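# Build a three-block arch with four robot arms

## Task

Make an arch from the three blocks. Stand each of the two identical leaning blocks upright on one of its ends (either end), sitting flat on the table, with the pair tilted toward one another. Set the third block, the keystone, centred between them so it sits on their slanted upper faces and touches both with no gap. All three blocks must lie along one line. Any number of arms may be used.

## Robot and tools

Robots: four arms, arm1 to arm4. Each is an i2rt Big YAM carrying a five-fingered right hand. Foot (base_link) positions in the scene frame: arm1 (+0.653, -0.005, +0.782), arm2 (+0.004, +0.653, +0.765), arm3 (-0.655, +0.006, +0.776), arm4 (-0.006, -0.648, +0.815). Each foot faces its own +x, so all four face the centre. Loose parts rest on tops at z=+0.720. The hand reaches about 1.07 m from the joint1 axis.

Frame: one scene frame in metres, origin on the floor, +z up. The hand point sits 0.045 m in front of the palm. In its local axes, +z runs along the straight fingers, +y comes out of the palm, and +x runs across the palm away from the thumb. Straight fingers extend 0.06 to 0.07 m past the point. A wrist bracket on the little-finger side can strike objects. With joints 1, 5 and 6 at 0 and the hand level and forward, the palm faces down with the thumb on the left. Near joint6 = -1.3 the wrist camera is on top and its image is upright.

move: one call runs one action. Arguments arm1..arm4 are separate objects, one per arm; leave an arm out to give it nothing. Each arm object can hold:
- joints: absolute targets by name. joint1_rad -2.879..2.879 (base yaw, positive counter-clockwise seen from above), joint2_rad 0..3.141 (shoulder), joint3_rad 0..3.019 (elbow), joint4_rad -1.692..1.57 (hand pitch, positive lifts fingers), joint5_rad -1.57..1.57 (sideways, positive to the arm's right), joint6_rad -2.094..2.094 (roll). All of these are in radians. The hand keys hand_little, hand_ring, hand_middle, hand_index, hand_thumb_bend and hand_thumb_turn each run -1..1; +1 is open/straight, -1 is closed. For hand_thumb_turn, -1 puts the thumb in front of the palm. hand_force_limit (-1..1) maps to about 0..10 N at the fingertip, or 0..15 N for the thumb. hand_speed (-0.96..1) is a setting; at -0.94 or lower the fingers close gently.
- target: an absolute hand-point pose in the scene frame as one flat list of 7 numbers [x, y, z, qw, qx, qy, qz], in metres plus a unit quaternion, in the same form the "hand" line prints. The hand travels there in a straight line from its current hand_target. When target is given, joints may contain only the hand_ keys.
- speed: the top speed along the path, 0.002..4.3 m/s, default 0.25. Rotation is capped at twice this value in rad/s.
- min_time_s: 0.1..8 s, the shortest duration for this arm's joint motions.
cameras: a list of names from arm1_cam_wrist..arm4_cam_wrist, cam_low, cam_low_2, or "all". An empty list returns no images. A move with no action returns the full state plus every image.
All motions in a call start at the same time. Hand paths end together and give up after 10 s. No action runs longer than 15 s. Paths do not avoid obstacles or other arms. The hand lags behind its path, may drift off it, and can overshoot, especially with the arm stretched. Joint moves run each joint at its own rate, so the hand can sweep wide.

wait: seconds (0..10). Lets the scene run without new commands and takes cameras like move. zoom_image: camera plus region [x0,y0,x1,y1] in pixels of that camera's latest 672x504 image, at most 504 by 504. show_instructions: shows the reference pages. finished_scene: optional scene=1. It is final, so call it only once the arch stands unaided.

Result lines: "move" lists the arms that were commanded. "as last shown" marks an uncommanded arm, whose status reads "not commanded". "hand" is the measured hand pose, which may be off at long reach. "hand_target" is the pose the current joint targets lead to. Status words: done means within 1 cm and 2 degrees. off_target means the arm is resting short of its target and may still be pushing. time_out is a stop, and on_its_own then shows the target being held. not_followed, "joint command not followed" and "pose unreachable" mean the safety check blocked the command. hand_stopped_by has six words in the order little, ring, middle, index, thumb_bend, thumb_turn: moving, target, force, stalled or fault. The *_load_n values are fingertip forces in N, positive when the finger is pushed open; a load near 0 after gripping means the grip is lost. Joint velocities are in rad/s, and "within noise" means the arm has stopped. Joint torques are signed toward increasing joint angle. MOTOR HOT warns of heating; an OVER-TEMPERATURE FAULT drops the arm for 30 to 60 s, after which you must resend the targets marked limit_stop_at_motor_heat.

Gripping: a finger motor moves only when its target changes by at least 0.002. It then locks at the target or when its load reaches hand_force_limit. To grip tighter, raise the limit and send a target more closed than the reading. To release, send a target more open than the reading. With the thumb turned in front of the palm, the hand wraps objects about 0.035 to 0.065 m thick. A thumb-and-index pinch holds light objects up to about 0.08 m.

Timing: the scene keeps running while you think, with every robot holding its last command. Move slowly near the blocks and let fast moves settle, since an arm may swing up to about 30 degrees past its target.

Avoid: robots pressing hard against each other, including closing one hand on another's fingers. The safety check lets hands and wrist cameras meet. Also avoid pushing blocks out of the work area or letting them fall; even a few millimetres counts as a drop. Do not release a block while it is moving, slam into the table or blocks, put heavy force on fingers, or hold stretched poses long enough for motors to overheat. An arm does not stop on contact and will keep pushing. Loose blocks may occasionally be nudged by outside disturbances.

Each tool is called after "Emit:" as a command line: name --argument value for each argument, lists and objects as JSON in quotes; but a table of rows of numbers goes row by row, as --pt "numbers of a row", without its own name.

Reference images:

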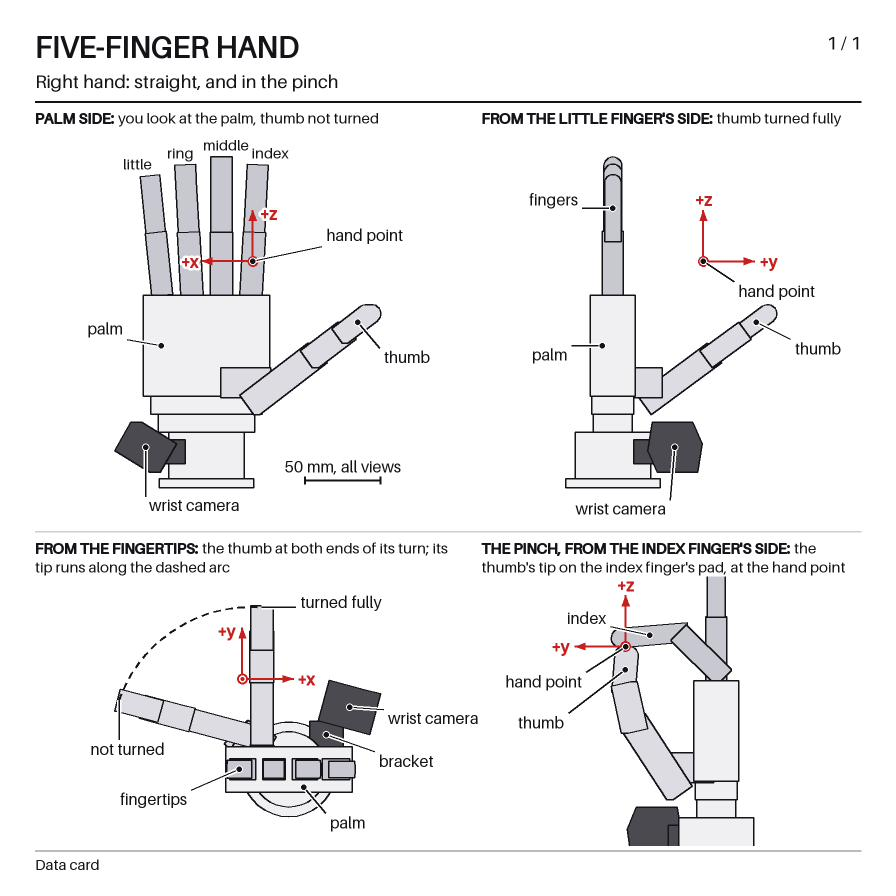

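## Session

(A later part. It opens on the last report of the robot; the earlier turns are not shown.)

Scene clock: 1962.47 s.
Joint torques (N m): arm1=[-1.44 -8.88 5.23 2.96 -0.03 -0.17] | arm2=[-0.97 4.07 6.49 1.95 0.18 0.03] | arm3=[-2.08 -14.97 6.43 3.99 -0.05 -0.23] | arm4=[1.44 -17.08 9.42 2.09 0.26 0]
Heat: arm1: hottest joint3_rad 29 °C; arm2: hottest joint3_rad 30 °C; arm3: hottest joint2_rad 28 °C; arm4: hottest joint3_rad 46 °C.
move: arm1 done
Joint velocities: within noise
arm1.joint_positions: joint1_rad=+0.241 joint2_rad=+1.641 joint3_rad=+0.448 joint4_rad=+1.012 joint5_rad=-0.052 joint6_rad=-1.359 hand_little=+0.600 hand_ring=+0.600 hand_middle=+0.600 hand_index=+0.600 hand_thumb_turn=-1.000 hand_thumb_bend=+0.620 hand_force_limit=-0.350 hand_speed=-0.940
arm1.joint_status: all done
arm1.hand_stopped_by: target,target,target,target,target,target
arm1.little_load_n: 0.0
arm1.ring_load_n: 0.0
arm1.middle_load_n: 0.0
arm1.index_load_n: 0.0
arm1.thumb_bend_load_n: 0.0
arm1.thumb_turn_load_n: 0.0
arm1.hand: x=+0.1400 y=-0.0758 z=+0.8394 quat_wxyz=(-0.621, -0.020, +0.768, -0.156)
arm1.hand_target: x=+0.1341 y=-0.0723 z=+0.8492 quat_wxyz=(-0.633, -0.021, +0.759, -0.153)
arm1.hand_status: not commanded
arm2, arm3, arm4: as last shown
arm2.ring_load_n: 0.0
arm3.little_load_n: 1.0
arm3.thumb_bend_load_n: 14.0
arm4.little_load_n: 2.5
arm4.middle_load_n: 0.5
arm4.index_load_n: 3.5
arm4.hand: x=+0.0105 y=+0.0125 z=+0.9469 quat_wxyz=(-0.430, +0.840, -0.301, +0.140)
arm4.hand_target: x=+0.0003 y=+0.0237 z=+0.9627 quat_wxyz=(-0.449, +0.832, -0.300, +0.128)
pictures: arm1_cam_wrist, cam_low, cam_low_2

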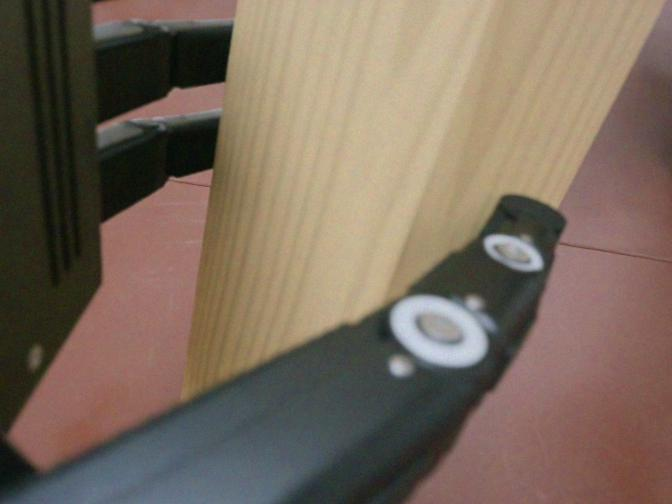

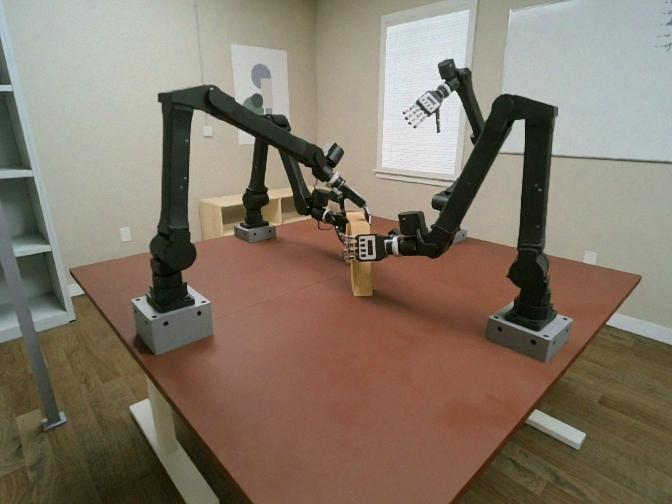

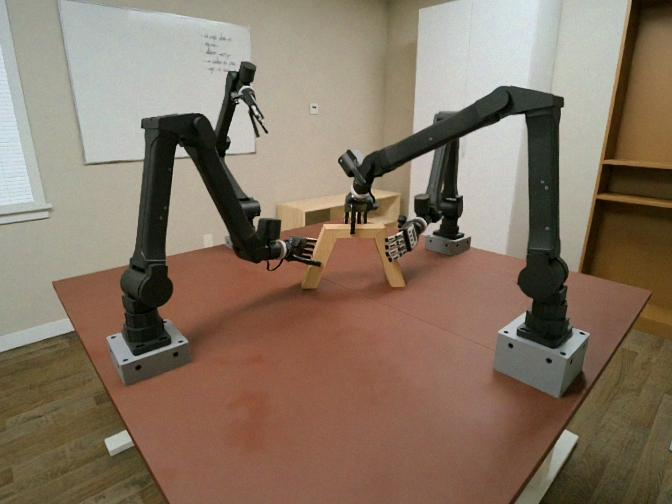

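Emit:
move --arm1 '{"joints": {"hand_speed": -0.85, "hand_little": 1.0, "hand_ring": 1.0, "hand_middle": 1.0, "hand_index": 1.0, "hand_thumb_bend": 1.0}}' --arm3 '{"joints": {"hand_little": 0.39, "hand_ring": 0.4, "hand_middle": 0.41, "hand_index": 0.41, "hand_thumb_bend": 0.58}}' --cameras '["cam_low", "cam_low_2", "arm1_cam_wrist"]'

Emit:
zoom_image --camera "cam_low_2" --region '[300, 200, 420, 300]'

Emit:
zoom_image --camera "cam_low" --region '[330, 200, 430, 300]'

Scene clock: 1972.70 s.
Joint torques (N m): arm1=[-1.44 -9.47 5.18 2.62 -0.05 -0.23] | arm2=[-0.85 4.07 6.46 1.88 0.17 0.03] | arm3=[-2.26 -14.8 6.53 3.28 -0.08 -0.23] | arm4=[1.14 -16.91 9.47 2.04 0.23 0.01]
Heat: arm1: hottest joint3_rad 29 °C; arm2: hottest joint3_rad 30 °C; arm3: hottest joint2_rad 28 °C; arm4: hottest joint3_rad 46 °C.
move: arm1 done; arm3 done
Joint velocities: within noise
arm1.joint_positions: joint1_rad=+0.241 joint2_rad=+1.641 joint3_rad=+0.448 joint4_rad=+1.012 joint5_rad=-0.052 joint6_rad=-1.359 hand_little=+1.000 hand_ring=+1.000 hand_middle=+1.000 hand_index=+1.000 hand_thumb_turn=-1.000 hand_thumb_bend=+1.000 hand_force_limit=-0.350 hand_speed=-0.850
arm1.joint_status: all done
arm1.hand_stopped_by: target,target,target,target,target,target
arm1.little_load_n: 0.0
arm1.ring_load_n: 0.0
arm1.middle_load_n: 0.0
arm1.index_load_n: 0.0
arm1.thumb_bend_load_n: 0.0
arm1.thumb_turn_load_n: 0.5
arm1.hand: x=+0.1400 y=-0.0758 z=+0.8394 quat_wxyz=(-0.621, -0.020, +0.768, -0.156)
arm1.hand_target: x=+0.1341 y=-0.0723 z=+0.8492 quat_wxyz=(-0.633, -0.021, +0.759, -0.153)
arm1.hand_status: not commanded
arm2, arm4: as last shown
arm3.joint_positions: joint1_rad=+0.224 joint2_rad=+1.818 joint3_rad=+0.673 joint4_rad=+0.954 joint5_rad=-0.111 joint6_rad=-1.292 hand_little=+0.390 hand_ring=+0.400 hand_middle=+0.410 hand_index=+0.410 hand_thumb_turn=-1.000 hand_thumb_bend=+0.580 hand_force_limit=-0.350 hand_speed=-0.940
arm3.joint_status: all done
arm3.hand_stopped_by: target,target,target,target,target,target
arm3.little_load_n: 0.0
arm3.ring_load_n: 0.0
arm3.middle_load_n: 0.0
arm3.index_load_n: 0.0
arm3.thumb_bend_load_n: 0.5
arm3.thumb_turn_load_n: 0.5
arm3.hand: x=-0.0630 y=+0.0835 z=+0.8135 quat_wxyz=(-0.186, +0.770, -0.004, +0.610)
arm3.hand_target: x=-0.0538 y=+0.0759 z=+0.8335 quat_wxyz=(-0.181, +0.754, +0.000, +0.632)
arm3.hand_status: not commanded
arm4.ring_load_n: 3.0
arm4.middle_load_n: 0.0
arm4.index_load_n: 4.0
pictures: arm1_cam_wrist, cam_low, cam_low_2

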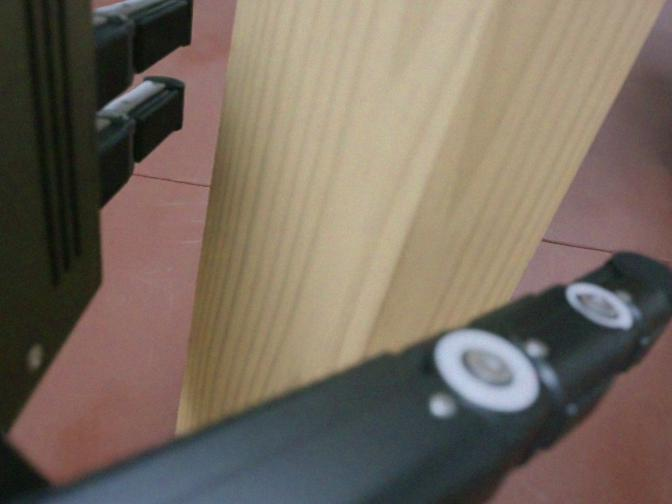

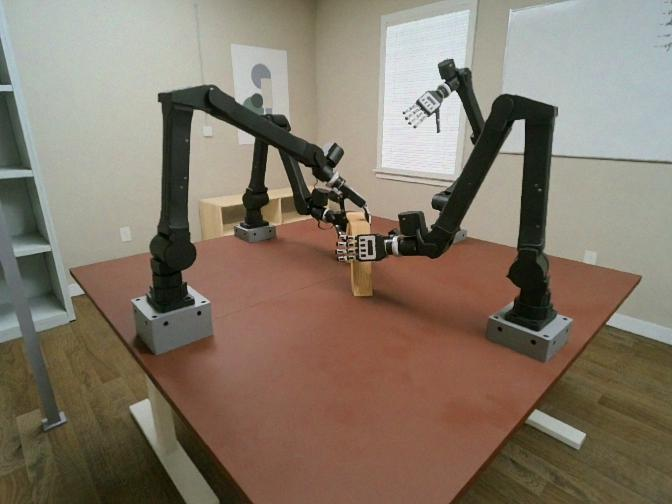

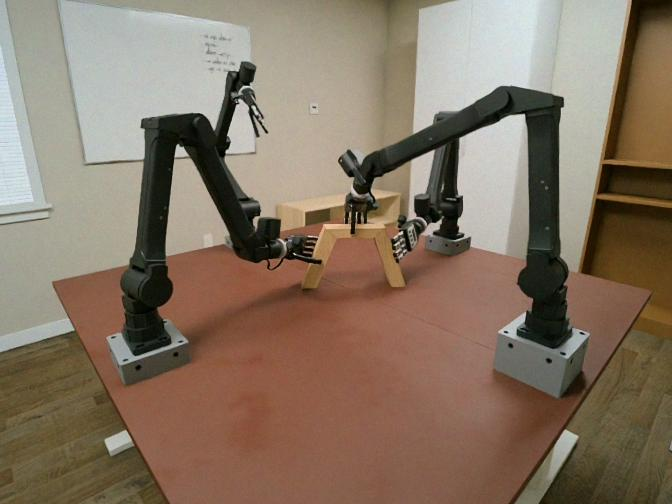

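Scaled by 4.200 from the camera's image (finer frame: 960x720).

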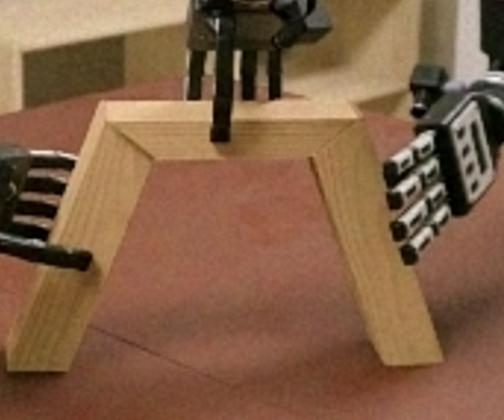

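Scaled by 5.040 from the camera's image (finer frame: 960x720).

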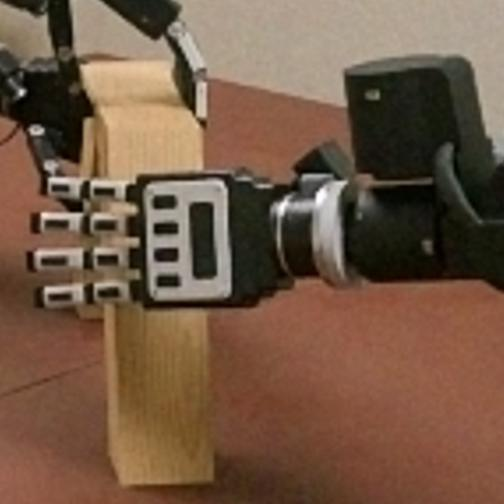

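Emit:
move --arm1 '{"target": [0.2474, -0.0427, 0.872, -0.633, -0.021, 0.759, -0.153], "speed": 0.06}' --arm3 '{"joints": {"hand_little": 0.6, "hand_ring": 0.6, "hand_middle": 0.6, "hand_index": 0.6, "hand_thumb_bend": 0.65}}' --cameras '["cam_low", "cam_low_2", "arm1_cam_wrist"]'

Emit:
zoom_image --camera "cam_low_2" --region '[300, 200, 420, 300]'

Emit:
zoom_image --camera "cam_low" --region '[330, 200, 430, 300]'

Scene clock: 1987.80 s.
Joint torques (N m): arm1=[-1.55 -3.78 5.16 1.52 -0.13 -0.15] | arm2=[-0.97 4.07 6.43 1.89 0.17 0.03] | arm3=[-1.49 -14.8 6.42 3.06 -0.07 -0.26] | arm4=[1.38 -17.03 9.43 2.1 0.25 0.01]
Heat: arm1: hottest joint3_rad 29 °C; arm2: hottest joint3_rad 30 °C; arm3: hottest joint2_rad 28 °C; arm4: hottest joint3_rad 46 °C.
move: arm1 done; arm3 done
Joint velocities: within noise
arm1.joint_positions: joint1_rad=+0.218 joint2_rad=+1.249 joint3_rad=+0.163 joint4_rad=+0.942 joint5_rad=-0.074 joint6_rad=-1.362 hand_little=+1.000 hand_ring=+1.000 hand_middle=+1.000 hand_index=+1.000 hand_thumb_turn=-1.000 hand_thumb_bend=+1.000 hand_force_limit=-0.350 hand_speed=-0.850
arm1.joint_status: not commanded
arm1.hand_stopped_by: target,target,target,target,target,target
arm1.little_load_n: 0.0
arm1.ring_load_n: 0.0
arm1.middle_load_n: 0.0
arm1.index_load_n: 0.0
arm1.thumb_bend_load_n: 0.0
arm1.thumb_turn_load_n: 0.0
arm1.hand: x=+0.2459 y=-0.0471 z=+0.8738 quat_wxyz=(-0.635, -0.020, +0.756, -0.159)
arm1.hand_target: x=+0.2474 y=-0.0427 z=+0.8720 quat_wxyz=(-0.633, -0.021, +0.759, -0.153)
arm1.hand_status: done (0.005 m and 0.8 deg from the pose sent, 0.117 m and 1.8 deg at the start)
arm2, arm4: as last shown
arm3.joint_positions: joint1_rad=+0.224 joint2_rad=+1.818 joint3_rad=+0.673 joint4_rad=+0.958 joint5_rad=-0.111 joint6_rad=-1.294 hand_little=+0.600 hand_ring=+0.600 hand_middle=+0.600 hand_index=+0.600 hand_thumb_turn=-1.000 hand_thumb_bend=+0.650 hand_force_limit=-0.350 hand_speed=-0.940
arm3.joint_status: all done
arm3.hand_stopped_by: target,target,target,target,target,target
arm3.little_load_n: 0.0
arm3.ring_load_n: -0.5
arm3.middle_load_n: 0.0
arm3.index_load_n: 0.0
arm3.thumb_bend_load_n: 0.0
arm3.thumb_turn_load_n: 0.0
arm3.hand: x=-0.0625 y=+0.0835 z=+0.8147 quat_wxyz=(-0.186, +0.769, -0.003, +0.612)
arm3.hand_target: x=-0.0539 y=+0.0758 z=+0.8335 quat_wxyz=(-0.180, +0.754, +0.000, +0.632)
arm3.hand_status: not commanded
arm4.ring_load_n: 2.5
arm4.middle_load_n: 0.5
arm4.index_load_n: 3.5
arm4.thumb_bend_load_n: 9.5
pictures: arm1_cam_wrist, cam_low, cam_low_2

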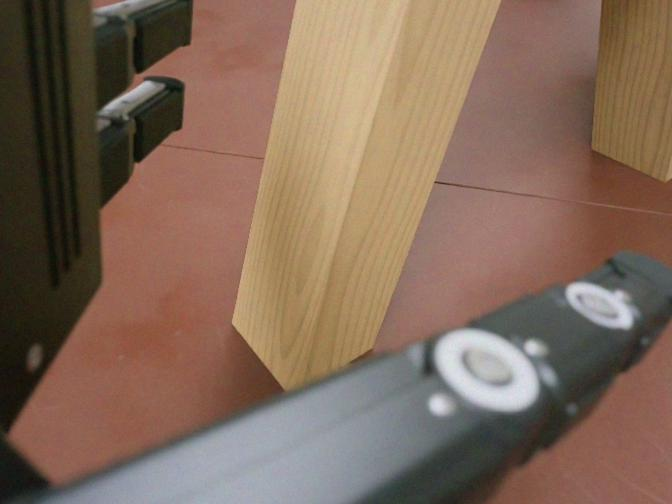

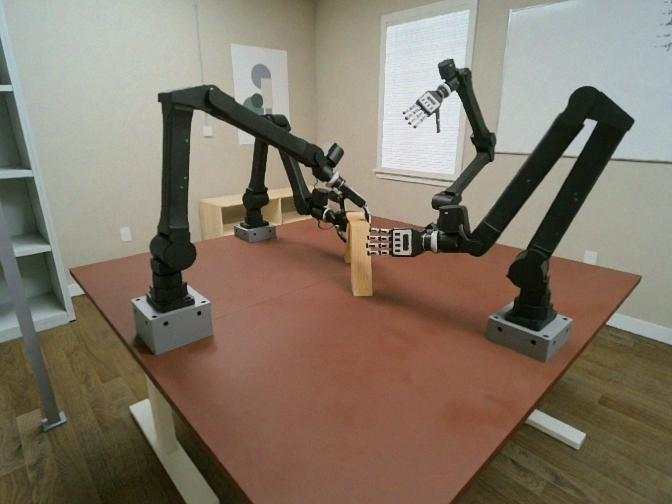

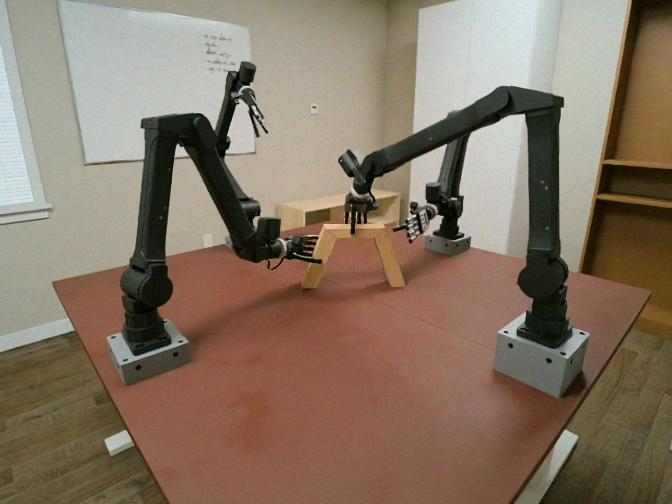

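Scaled by 4.200 from the camera's image (finer frame: 960x720).

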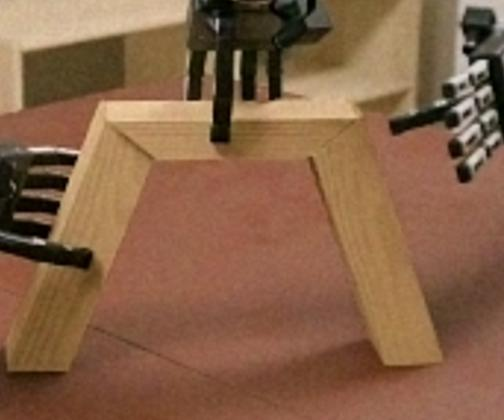

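Scaled by 5.040 from the camera's image (finer frame: 960x720).

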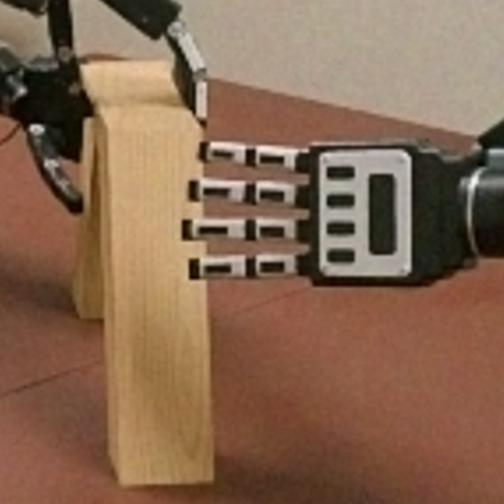

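Emit:
move --arm3 '{"joints": {"hand_speed": -0.85, "hand_little": 1.0, "hand_ring": 1.0, "hand_middle": 1.0, "hand_index": 1.0, "hand_thumb_bend": 1.0}}' --arm1 '{"target": [0.34, -0.02, 0.90, -0.633, -0.021, 0.759, -0.153], "speed": 0.1}'

Emit:
move --arm3 '{"target": [-0.167, 0.042, 0.855, -0.180, 0.754, 0.0, 0.632], "speed": 0.06}' --cameras '["cam_low", "cam_low_2", "arm3_cam_wrist"]'

Emit:
zoom_image --camera "cam_low_2" --region '[300, 200, 420, 300]'

Emit:
zoom_image --camera "cam_low" --region '[330, 200, 430, 300]'

Scene clock: 1996.70 s.
Joint torques (N m): arm1=[-1.85 4.07 9.51 1.58 -0.14 -0.16] | arm2=[-1.03 4.07 6.43 1.89 0.19 0.02] | arm3=[-1.73 -14.92 6.45 2.96 -0.13 -0.22] | arm4=[1.32 -16.85 9.5 2.06 0.25 0]
Heat: arm1: hottest joint3_rad 29 °C; arm2: hottest joint3_rad 30 °C; arm3: hottest joint2_rad 28 °C; arm4: hottest joint3_rad 46 °C.
move: arm1 done; arm3 done
Joint velocities: within noise
arm1.joint_positions: joint1_rad=+0.176 joint2_rad=+0.323 joint3_rad=+0.016 joint4_rad=+0.151 joint5_rad=-0.116 joint6_rad=-1.369 hand_little=+1.000 hand_ring=+1.000 hand_middle=+1.000 hand_index=+1.000 hand_thumb_turn=-1.000 hand_thumb_bend=+1.000 hand_force_limit=-0.350 hand_speed=-0.850
arm1.joint_status: not commanded
arm1.hand_stopped_by: target,target,target,target,target,target
arm1.little_load_n: 0.0
arm1.ring_load_n: 0.0
arm1.middle_load_n: 0.0
arm1.index_load_n: 0.0
arm1.thumb_bend_load_n: 0.0
arm1.thumb_turn_load_n: 0.0
arm1.hand: x=+0.3402 y=-0.0231 z=+0.8971 quat_wxyz=(-0.630, -0.020, +0.760, -0.158)
arm1.hand_target: x=+0.3399 y=-0.0201 z=+0.8999 quat_wxyz=(-0.633, -0.021, +0.759, -0.153)
arm1.hand_status: done (0.004 m and 0.7 deg from the pose sent, 0.101 m and 0.8 deg at the start)
arm2.joint_positions: joint1_rad=-0.035 joint2_rad=+0.598 joint3_rad=+1.402 joint4_rad=-1.432 joint5_rad=+0.144 joint6_rad=-0.899 hand_little=+1.000 hand_ring=+1.000 hand_middle=+1.000 hand_index=+1.000 hand_thumb_turn=+1.000 hand_thumb_bend=+1.000 hand_force_limit=+0.000 hand_speed=-0.800
arm2.joint_status: not commanded
arm2.hand_stopped_by: target,target,target,target,target,target
arm2.little_load_n: 0.0
arm2.ring_load_n: 0.0
arm2.middle_load_n: 0.0
arm2.index_load_n: 0.0
arm2.thumb_bend_load_n: 0.0
arm2.thumb_turn_load_n: 0.0
arm2.hand: x=-0.0600 y=+0.4722 z=+1.2376 quat_wxyz=(+0.270, +0.333, -0.823, +0.374)
arm2.hand_target: x=-0.0599 y=+0.4721 z=+1.2467 quat_wxyz=(+0.274, +0.330, -0.818, +0.383)
arm2.hand_status: not commanded
arm3.joint_positions: joint1_rad=+0.224 joint2_rad=+1.818 joint3_rad=+0.673 joint4_rad=+0.958 joint5_rad=-0.111 joint6_rad=-1.294 hand_little=+1.000 hand_ring=+1.000 hand_middle=+1.000 hand_index=+1.000 hand_thumb_turn=-1.000 hand_thumb_bend=+1.000 hand_force_limit=-0.350 hand_speed=-0.850
arm3.joint_status: all done
arm3.hand_stopped_by: target,target,target,target,target,target
arm3.little_load_n: 0.0
arm3.ring_load_n: 0.0
arm3.middle_load_n: 0.0
arm3.index_load_n: -0.5
arm3.thumb_bend_load_n: -0.5
arm3.thumb_turn_load_n: 0.5
arm3.hand: x=-0.0625 y=+0.0835 z=+0.8147 quat_wxyz=(-0.186, +0.769, -0.003, +0.612)
arm3.hand_target: x=-0.0539 y=+0.0759 z=+0.8335 quat_wxyz=(-0.181, +0.754, +0.000, +0.632)
arm3.hand_status: not commanded
arm4: as last shown
arm4.middle_load_n: 0.0
pictures: none

Scene clock: 1999.23 s.
Joint torques (N m): arm1=[-1.9 3.31 9.62 1.65 -0.13 -0.17] | arm2=[-0.79 4.13 6.46 1.91 0.19 0.04] | arm3=[-2.37 -10.46 5.04 2.93 -0.17 -0.21] | arm4=[1.38 -17.03 9.35 2.04 0.25 0]
Heat: arm1: hottest joint3_rad 29 °C; arm2: hottest joint3_rad 30 °C; arm3: hottest joint2_rad 28 °C; arm4: hottest joint3_rad 46 °C.
move: arm3 off_target
Joint velocities: within noise
arm1, arm2, arm4: as last shown
arm2.index_load_n: -0.5
arm3.joint_positions: joint1_rad=+0.175 joint2_rad=+1.544 joint3_rad=+0.370 joint4_rad=+1.004 joint5_rad=-0.158 joint6_rad=-1.302 hand_little=+1.000 hand_ring=+1.000 hand_middle=+1.000 hand_index=+1.000 hand_thumb_turn=-1.000 hand_thumb_bend=+1.000 hand_force_limit=-0.350 hand_speed=-0.850
arm3.joint_status: not commanded
arm3.hand_stopped_by: target,target,target,target,target,target
arm3.little_load_n: 0.0
arm3.ring_load_n: 0.0
arm3.middle_load_n: 0.0
arm3.index_load_n: 0.0
arm3.thumb_bend_load_n: 0.0
arm3.thumb_turn_load_n: 0.0
arm3.hand: x=-0.1682 y=+0.0496 z=+0.8442 quat_wxyz=(-0.187, +0.763, -0.003, +0.619)
arm3.hand_target: x=-0.1670 y=+0.0420 z=+0.8548 quat_wxyz=(-0.180, +0.754, +0.000, +0.632)
arm3.hand_status: off_target (0.013 m and 2.1 deg from the pose sent, 0.119 m and 2.9 deg at the start)
arm4.little_load_n: 2.0
arm4.middle_load_n: 0.5
arm4.index_load_n: 4.0
pictures: arm3_cam_wrist, cam_low, cam_low_2

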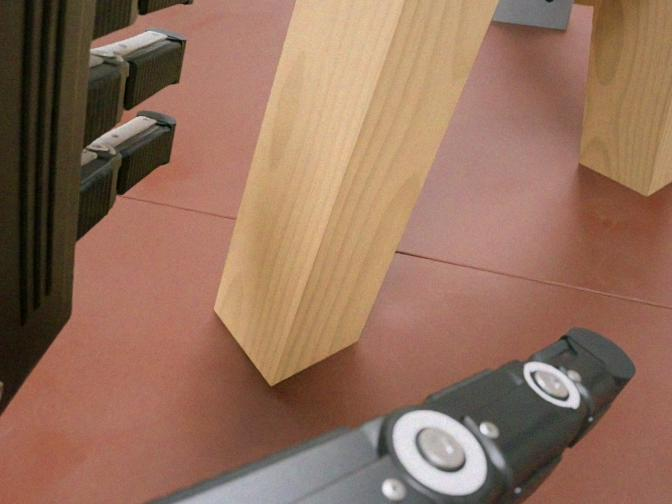

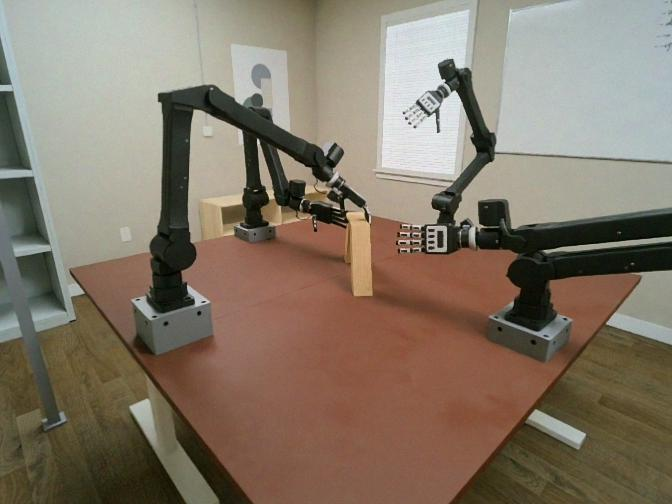

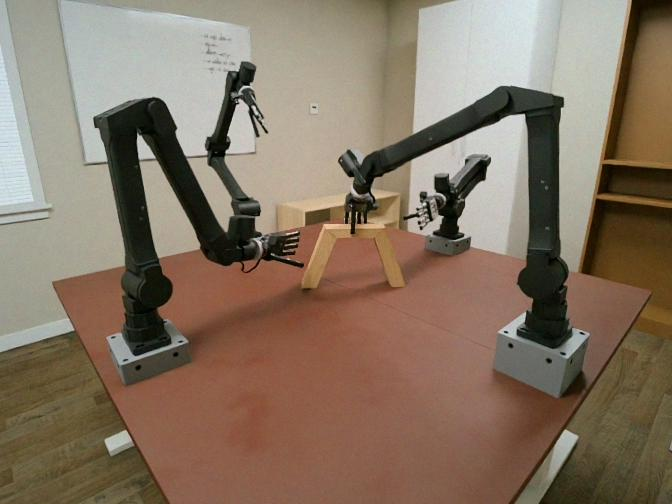

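Scaled by 4.200 from the camera's image (finer frame: 960x720).

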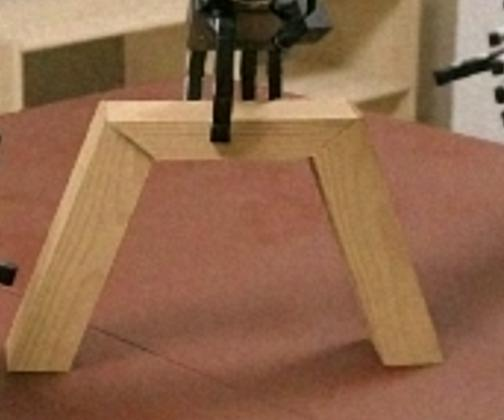

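Scaled by 5.040 from the camera's image (finer frame: 960x720).

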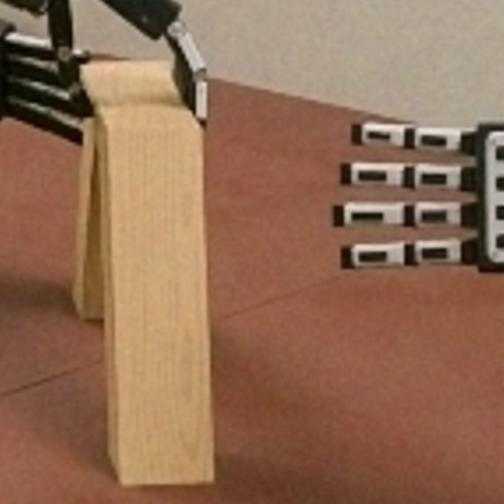

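Emit:
zoom_image --camera "cam_low_2" --region '[318, 215, 346, 241]'

Emit:
zoom_image --camera "cam_low_2" --region '[364, 215, 392, 241]'

Emit:
zoom_image --camera "cam_low_2" --region '[385, 275, 412, 295]'

Emit:
zoom_image --camera "cam_low_2" --region '[296, 276, 323, 296]'

Emit:
zoom_image --camera "arm3_cam_wrist" --region '[200, 200, 450, 400]'

Scaled by 18.000 from the camera's image (finer frame: 960x720).

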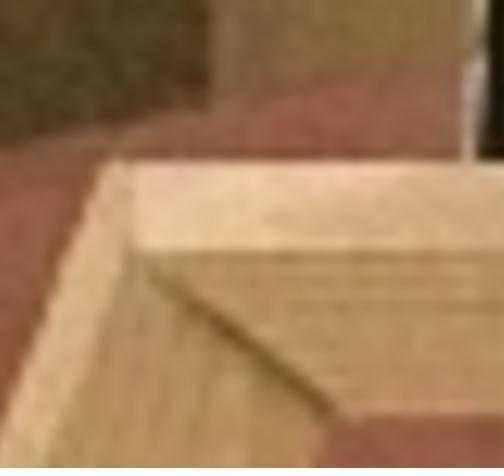

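Scaled by 18.000 from the camera's image (finer frame: 960x720).

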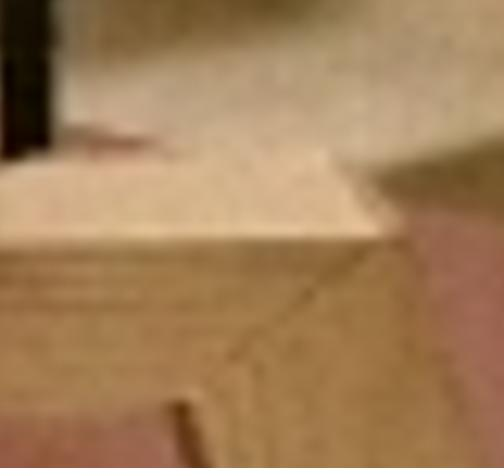

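Scaled by 18.667 from the camera's image (finer frame: 960x720).

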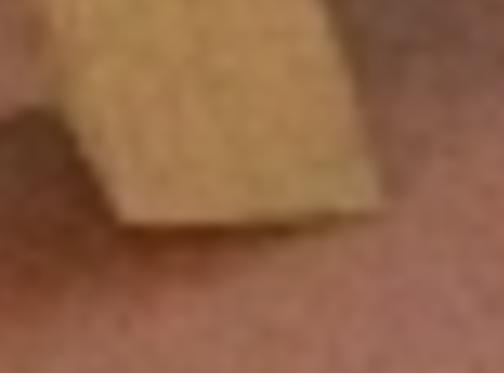

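Scaled by 18.667 from the camera's image (finer frame: 960x720).

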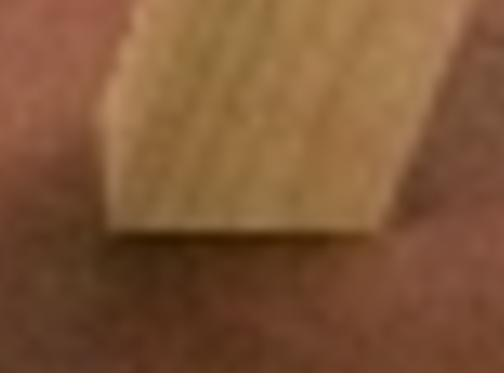

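Scaled by 2.016 from the camera's image (finer frame: 960x720).

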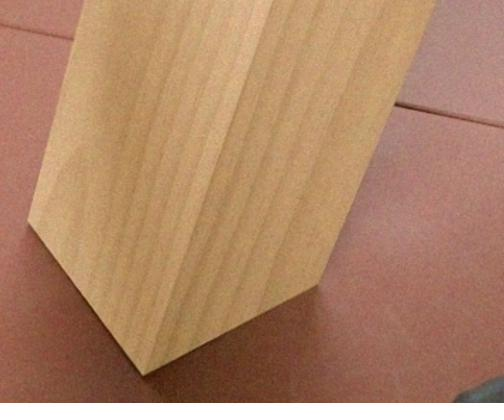

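Emit:
move --cameras '["arm1_cam_wrist", "cam_low"]'

Emit:
zoom_image --camera "arm1_cam_wrist" --region '[250, 150, 550, 374]'

Scene clock: 2010.13 s.
Joint torques (N m): arm1=[-1.96 3.6 9.62 1.69 -0.13 -0.17] | arm2=[-0.67 4.01 6.52 1.92 0.18 0.03] | arm3=[-2.55 -10.58 4.78 2.85 -0.12 -0.2] | arm4=[1.49 -16.97 9.46 2.07 0.24 0]
Heat: arm1: hottest joint3_rad 29 °C; arm2: hottest joint3_rad 30 °C; arm3: hottest joint3_rad 28 °C; arm4: hottest joint3_rad 46 °C.
Joint velocities: within noise
arm1.joint_positions: joint1_rad=+0.176 joint2_rad=+0.323 joint3_rad=+0.016 joint4_rad=+0.151 joint5_rad=-0.116 joint6_rad=-1.369 hand_little=+1.000 hand_ring=+1.000 hand_middle=+1.000 hand_index=+1.000 hand_thumb_turn=-1.000 hand_thumb_bend=+1.000 hand_force_limit=-0.350 hand_speed=-0.850
arm1.joint_status: not commanded
arm1.hand_stopped_by: target,target,target,target,target,target
arm1.little_load_n: 0.0
arm1.ring_load_n: 0.0
arm1.middle_load_n: 0.0
arm1.index_load_n: 0.0
arm1.thumb_bend_load_n: 0.0
arm1.thumb_turn_load_n: 0.5
arm1.hand: x=+0.3402 y=-0.0231 z=+0.8971 quat_wxyz=(-0.630, -0.020, +0.760, -0.158) (m; scene frame)
arm1.hand_target: x=+0.3399 y=-0.0201 z=+0.8999 quat_wxyz=(-0.633, -0.021, +0.759, -0.153) (m; scene frame)
arm1.hand_status: not commanded
arm2.joint_positions: joint1_rad=-0.035 joint2_rad=+0.598 joint3_rad=+1.402 joint4_rad=-1.432 joint5_rad=+0.144 joint6_rad=-0.899 hand_little=+1.000 hand_ring=+1.000 hand_middle=+1.000 hand_index=+1.000 hand_thumb_turn=+1.000 hand_thumb_bend=+1.000 hand_force_limit=+0.000 hand_speed=-0.800
arm2.joint_status: not commanded
arm2.hand_stopped_by: target,target,target,target,target,target
arm2.little_load_n: 0.0
arm2.ring_load_n: 0.0
arm2.middle_load_n: 0.0
arm2.index_load_n: 0.0
arm2.thumb_bend_load_n: 0.0
arm2.thumb_turn_load_n: 0.0
arm2.hand: x=-0.0600 y=+0.4722 z=+1.2376 quat_wxyz=(+0.270, +0.333, -0.823, +0.374) (m; scene frame)
arm2.hand_target: x=-0.0599 y=+0.4721 z=+1.2467 quat_wxyz=(+0.274, +0.330, -0.818, +0.383) (m; scene frame)
arm2.hand_status: not commanded
arm3.joint_positions: joint1_rad=+0.175 joint2_rad=+1.544 joint3_rad=+0.370 joint4_rad=+1.004 joint5_rad=-0.158 joint6_rad=-1.302 hand_little=+1.000 hand_ring=+1.000 hand_middle=+1.000 hand_index=+1.000 hand_thumb_turn=-1.000 hand_thumb_bend=+1.000 hand_force_limit=-0.350 hand_speed=-0.850
arm3.joint_status: not commanded
arm3.hand_stopped_by: target,target,target,target,target,target
arm3.little_load_n: 0.0
arm3.ring_load_n: 0.0
arm3.middle_load_n: 0.0
arm3.index_load_n: 0.0
arm3.thumb_bend_load_n: 0.0
arm3.thumb_turn_load_n: 0.0
arm3.hand: x=-0.1682 y=+0.0496 z=+0.8442 quat_wxyz=(-0.187, +0.763, -0.003, +0.619) (m; scene frame)
arm3.hand_target: x=-0.1670 y=+0.0420 z=+0.8548 quat_wxyz=(-0.180, +0.754, +0.000, +0.632) (m; scene frame)
arm3.hand_status: off_target (0.013 m and 2.1 deg from the pose sent, 0.119 m and 2.9 deg at the start)
arm4.joint_positions: joint1_rad=+0.077 joint2_rad=+1.694 joint3_rad=+1.299 joint4_rad=-0.365 joint5_rad=+0.572 joint6_rad=+0.503 hand_little=+0.337 hand_ring=+0.343 hand_middle=+0.347 hand_index=+0.349 hand_thumb_turn=-1.000 hand_thumb_bend=+0.533 hand_force_limit=-0.400 hand_speed=-0.940
arm4.joint_status: not commanded
arm4.hand_stopped_by: force,force,force,force,force,target
arm4.little_load_n: 2.5
arm4.ring_load_n: 3.0
arm4.middle_load_n: 0.0
arm4.index_load_n: 3.5
arm4.thumb_bend_load_n: 9.5
arm4.thumb_turn_load_n: 4.0
arm4.hand: x=+0.0105 y=+0.0125 z=+0.9469 quat_wxyz=(-0.430, +0.840, -0.301, +0.140) (m; scene frame)
arm4.hand_target: x=+0.0003 y=+0.0237 z=+0.9627 quat_wxyz=(-0.449, +0.832, -0.300, +0.128) (m; scene frame)
arm4.hand_status: not commanded
pictures: arm1_cam_wrist, cam_low

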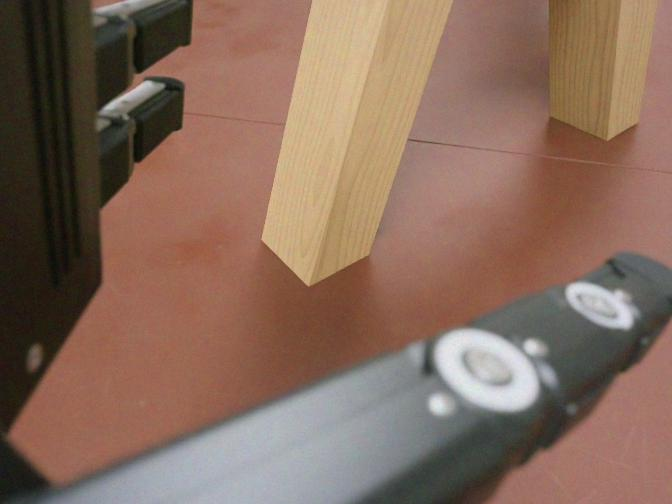

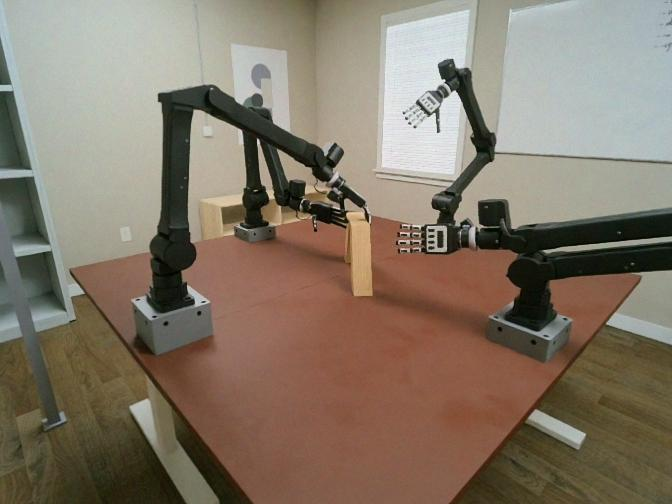

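Scaled by 1.680 from the camera's image (finer frame: 960x720).

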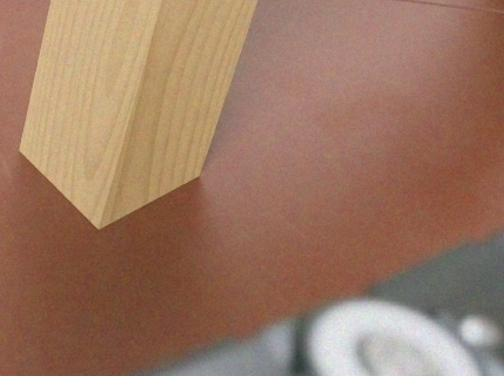

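Emit:
move --arm4 '{"joints": {"hand_little": 0.4, "hand_ring": 0.4, "hand_middle": 0.41, "hand_index": 0.41, "hand_thumb_bend": 0.56}}' --cameras '["cam_low", "cam_low_2"]'

Emit:
zoom_image --camera "cam_low_2" --region '[300, 200, 420, 300]'

Emit:
zoom_image --camera "cam_low" --region '[330, 200, 430, 300]'

Scene clock: 2015.50 s.
Joint torques (N m): arm1=[-1.2 3.55 9.83 1.47 -0.12 -0.13] | arm2=[-0.73 4.01 6.48 1.94 0.18 0.02] | arm3=[-2.55 -10.75 4.83 2.99 -0.17 -0.24] | arm4=[1.2 -16.85 9.48 1.87 0.26 0.01]
Heat: arm1: hottest joint3_rad 30 °C; arm2: hottest joint3_rad 30 °C; arm3: hottest joint2_rad 27 °C; arm4: hottest joint3_rad 46 °C.
move: arm4 done
Joint velocities: within noise
arm1, arm2, arm3: as last shown
arm2.thumb_turn_load_n: 0.5
arm3.thumb_turn_load_n: 0.5
arm4.joint_positions: joint1_rad=+0.077 joint2_rad=+1.694 joint3_rad=+1.299 joint4_rad=-0.359 joint5_rad=+0.572 joint6_rad=+0.503 hand_little=+0.400 hand_ring=+0.400 hand_middle=+0.410 hand_index=+0.410 hand_thumb_turn=-1.000 hand_thumb_bend=+0.560 hand_force_limit=-0.400 hand_speed=-0.940
arm4.joint_status: all done
arm4.hand_stopped_by: target,target,target,target,target,target
arm4.little_load_n: 0.0
arm4.ring_load_n: 0.0
arm4.middle_load_n: 0.0
arm4.index_load_n: 0.0
arm4.thumb_bend_load_n: 0.0
arm4.thumb_turn_load_n: 0.0
arm4.hand: x=+0.0104 y=+0.0138 z=+0.9479 quat_wxyz=(-0.432, +0.839, -0.302, +0.139)
arm4.hand_target: x=+0.0003 y=+0.0238 z=+0.9627 quat_wxyz=(-0.449, +0.832, -0.300, +0.128)
arm4.hand_status: not commanded

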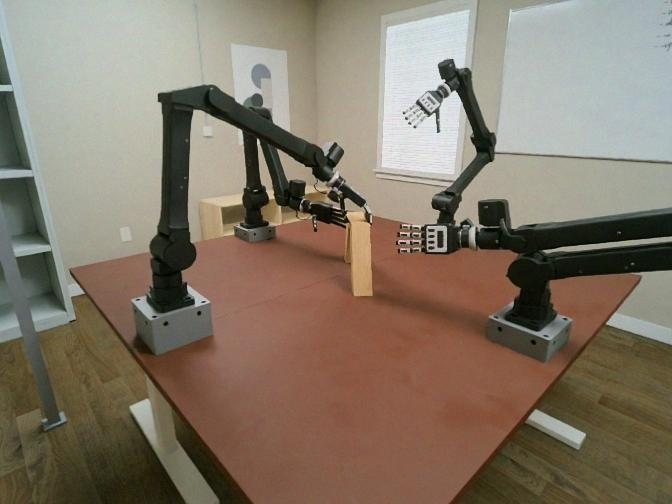

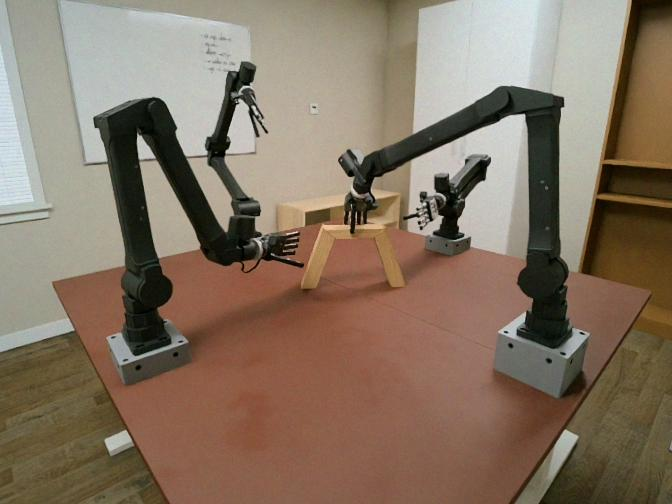

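Scaled by 4.200 from the camera's image (finer frame: 960x720).

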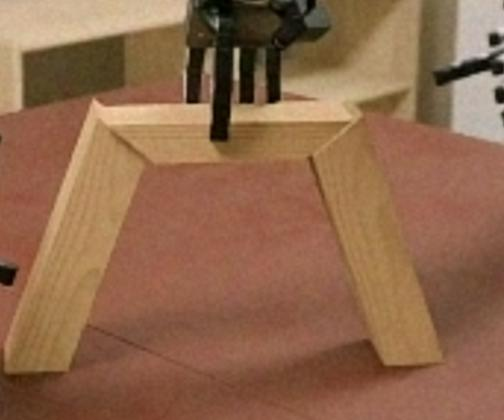

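Scaled by 5.040 from the camera's image (finer frame: 960x720).

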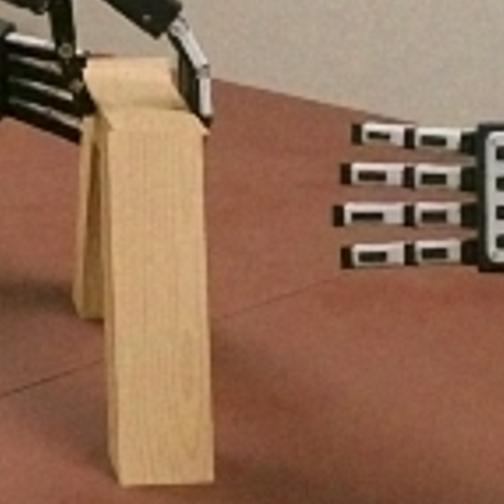

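Emit:
zoom_image --camera "cam_low" --region '[340, 205, 380, 235]'

Emit:
zoom_image --camera "cam_low_2" --region '[318, 215, 346, 241]'

Emit:
zoom_image --camera "cam_low_2" --region '[364, 215, 392, 241]'

Emit:
zoom_image --camera "cam_low_2" --region '[385, 275, 412, 295]'

Emit:
zoom_image --camera "cam_low_2" --region '[296, 276, 323, 296]'

Scaled by 12.600 from the camera's image (finer frame: 960x720).

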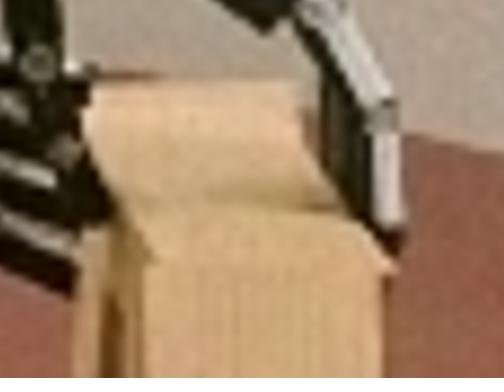

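Scaled by 18.000 from the camera's image (finer frame: 960x720).

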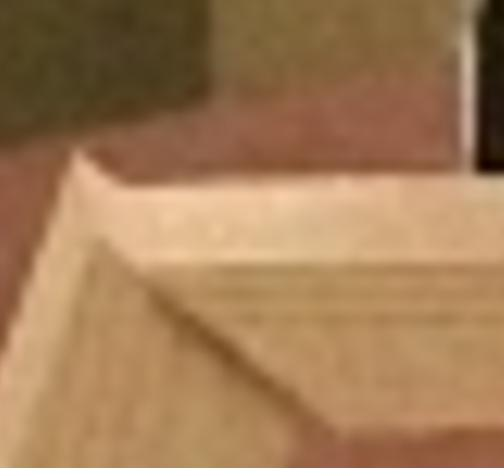

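Scaled by 18.000 from the camera's image (finer frame: 960x720).

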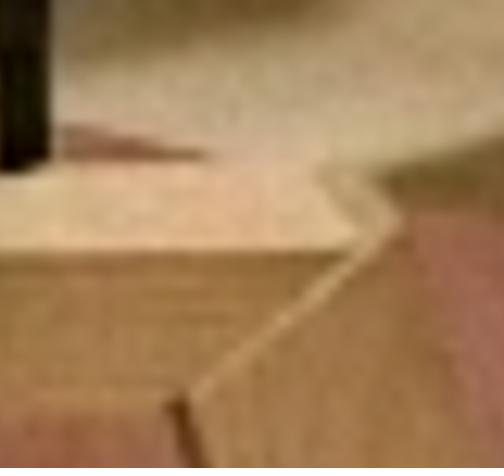

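Scaled by 18.667 from the camera's image (finer frame: 960x720).

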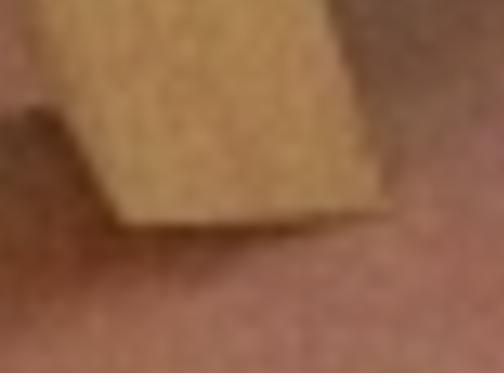

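Scaled by 18.667 from the camera's image (finer frame: 960x720).

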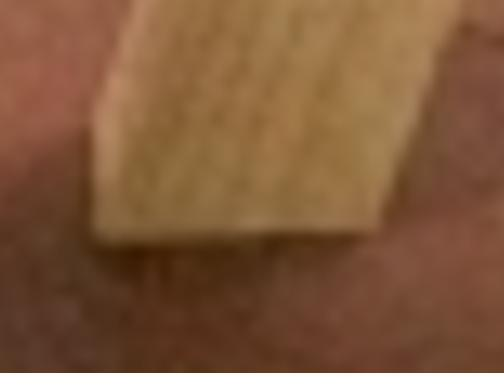

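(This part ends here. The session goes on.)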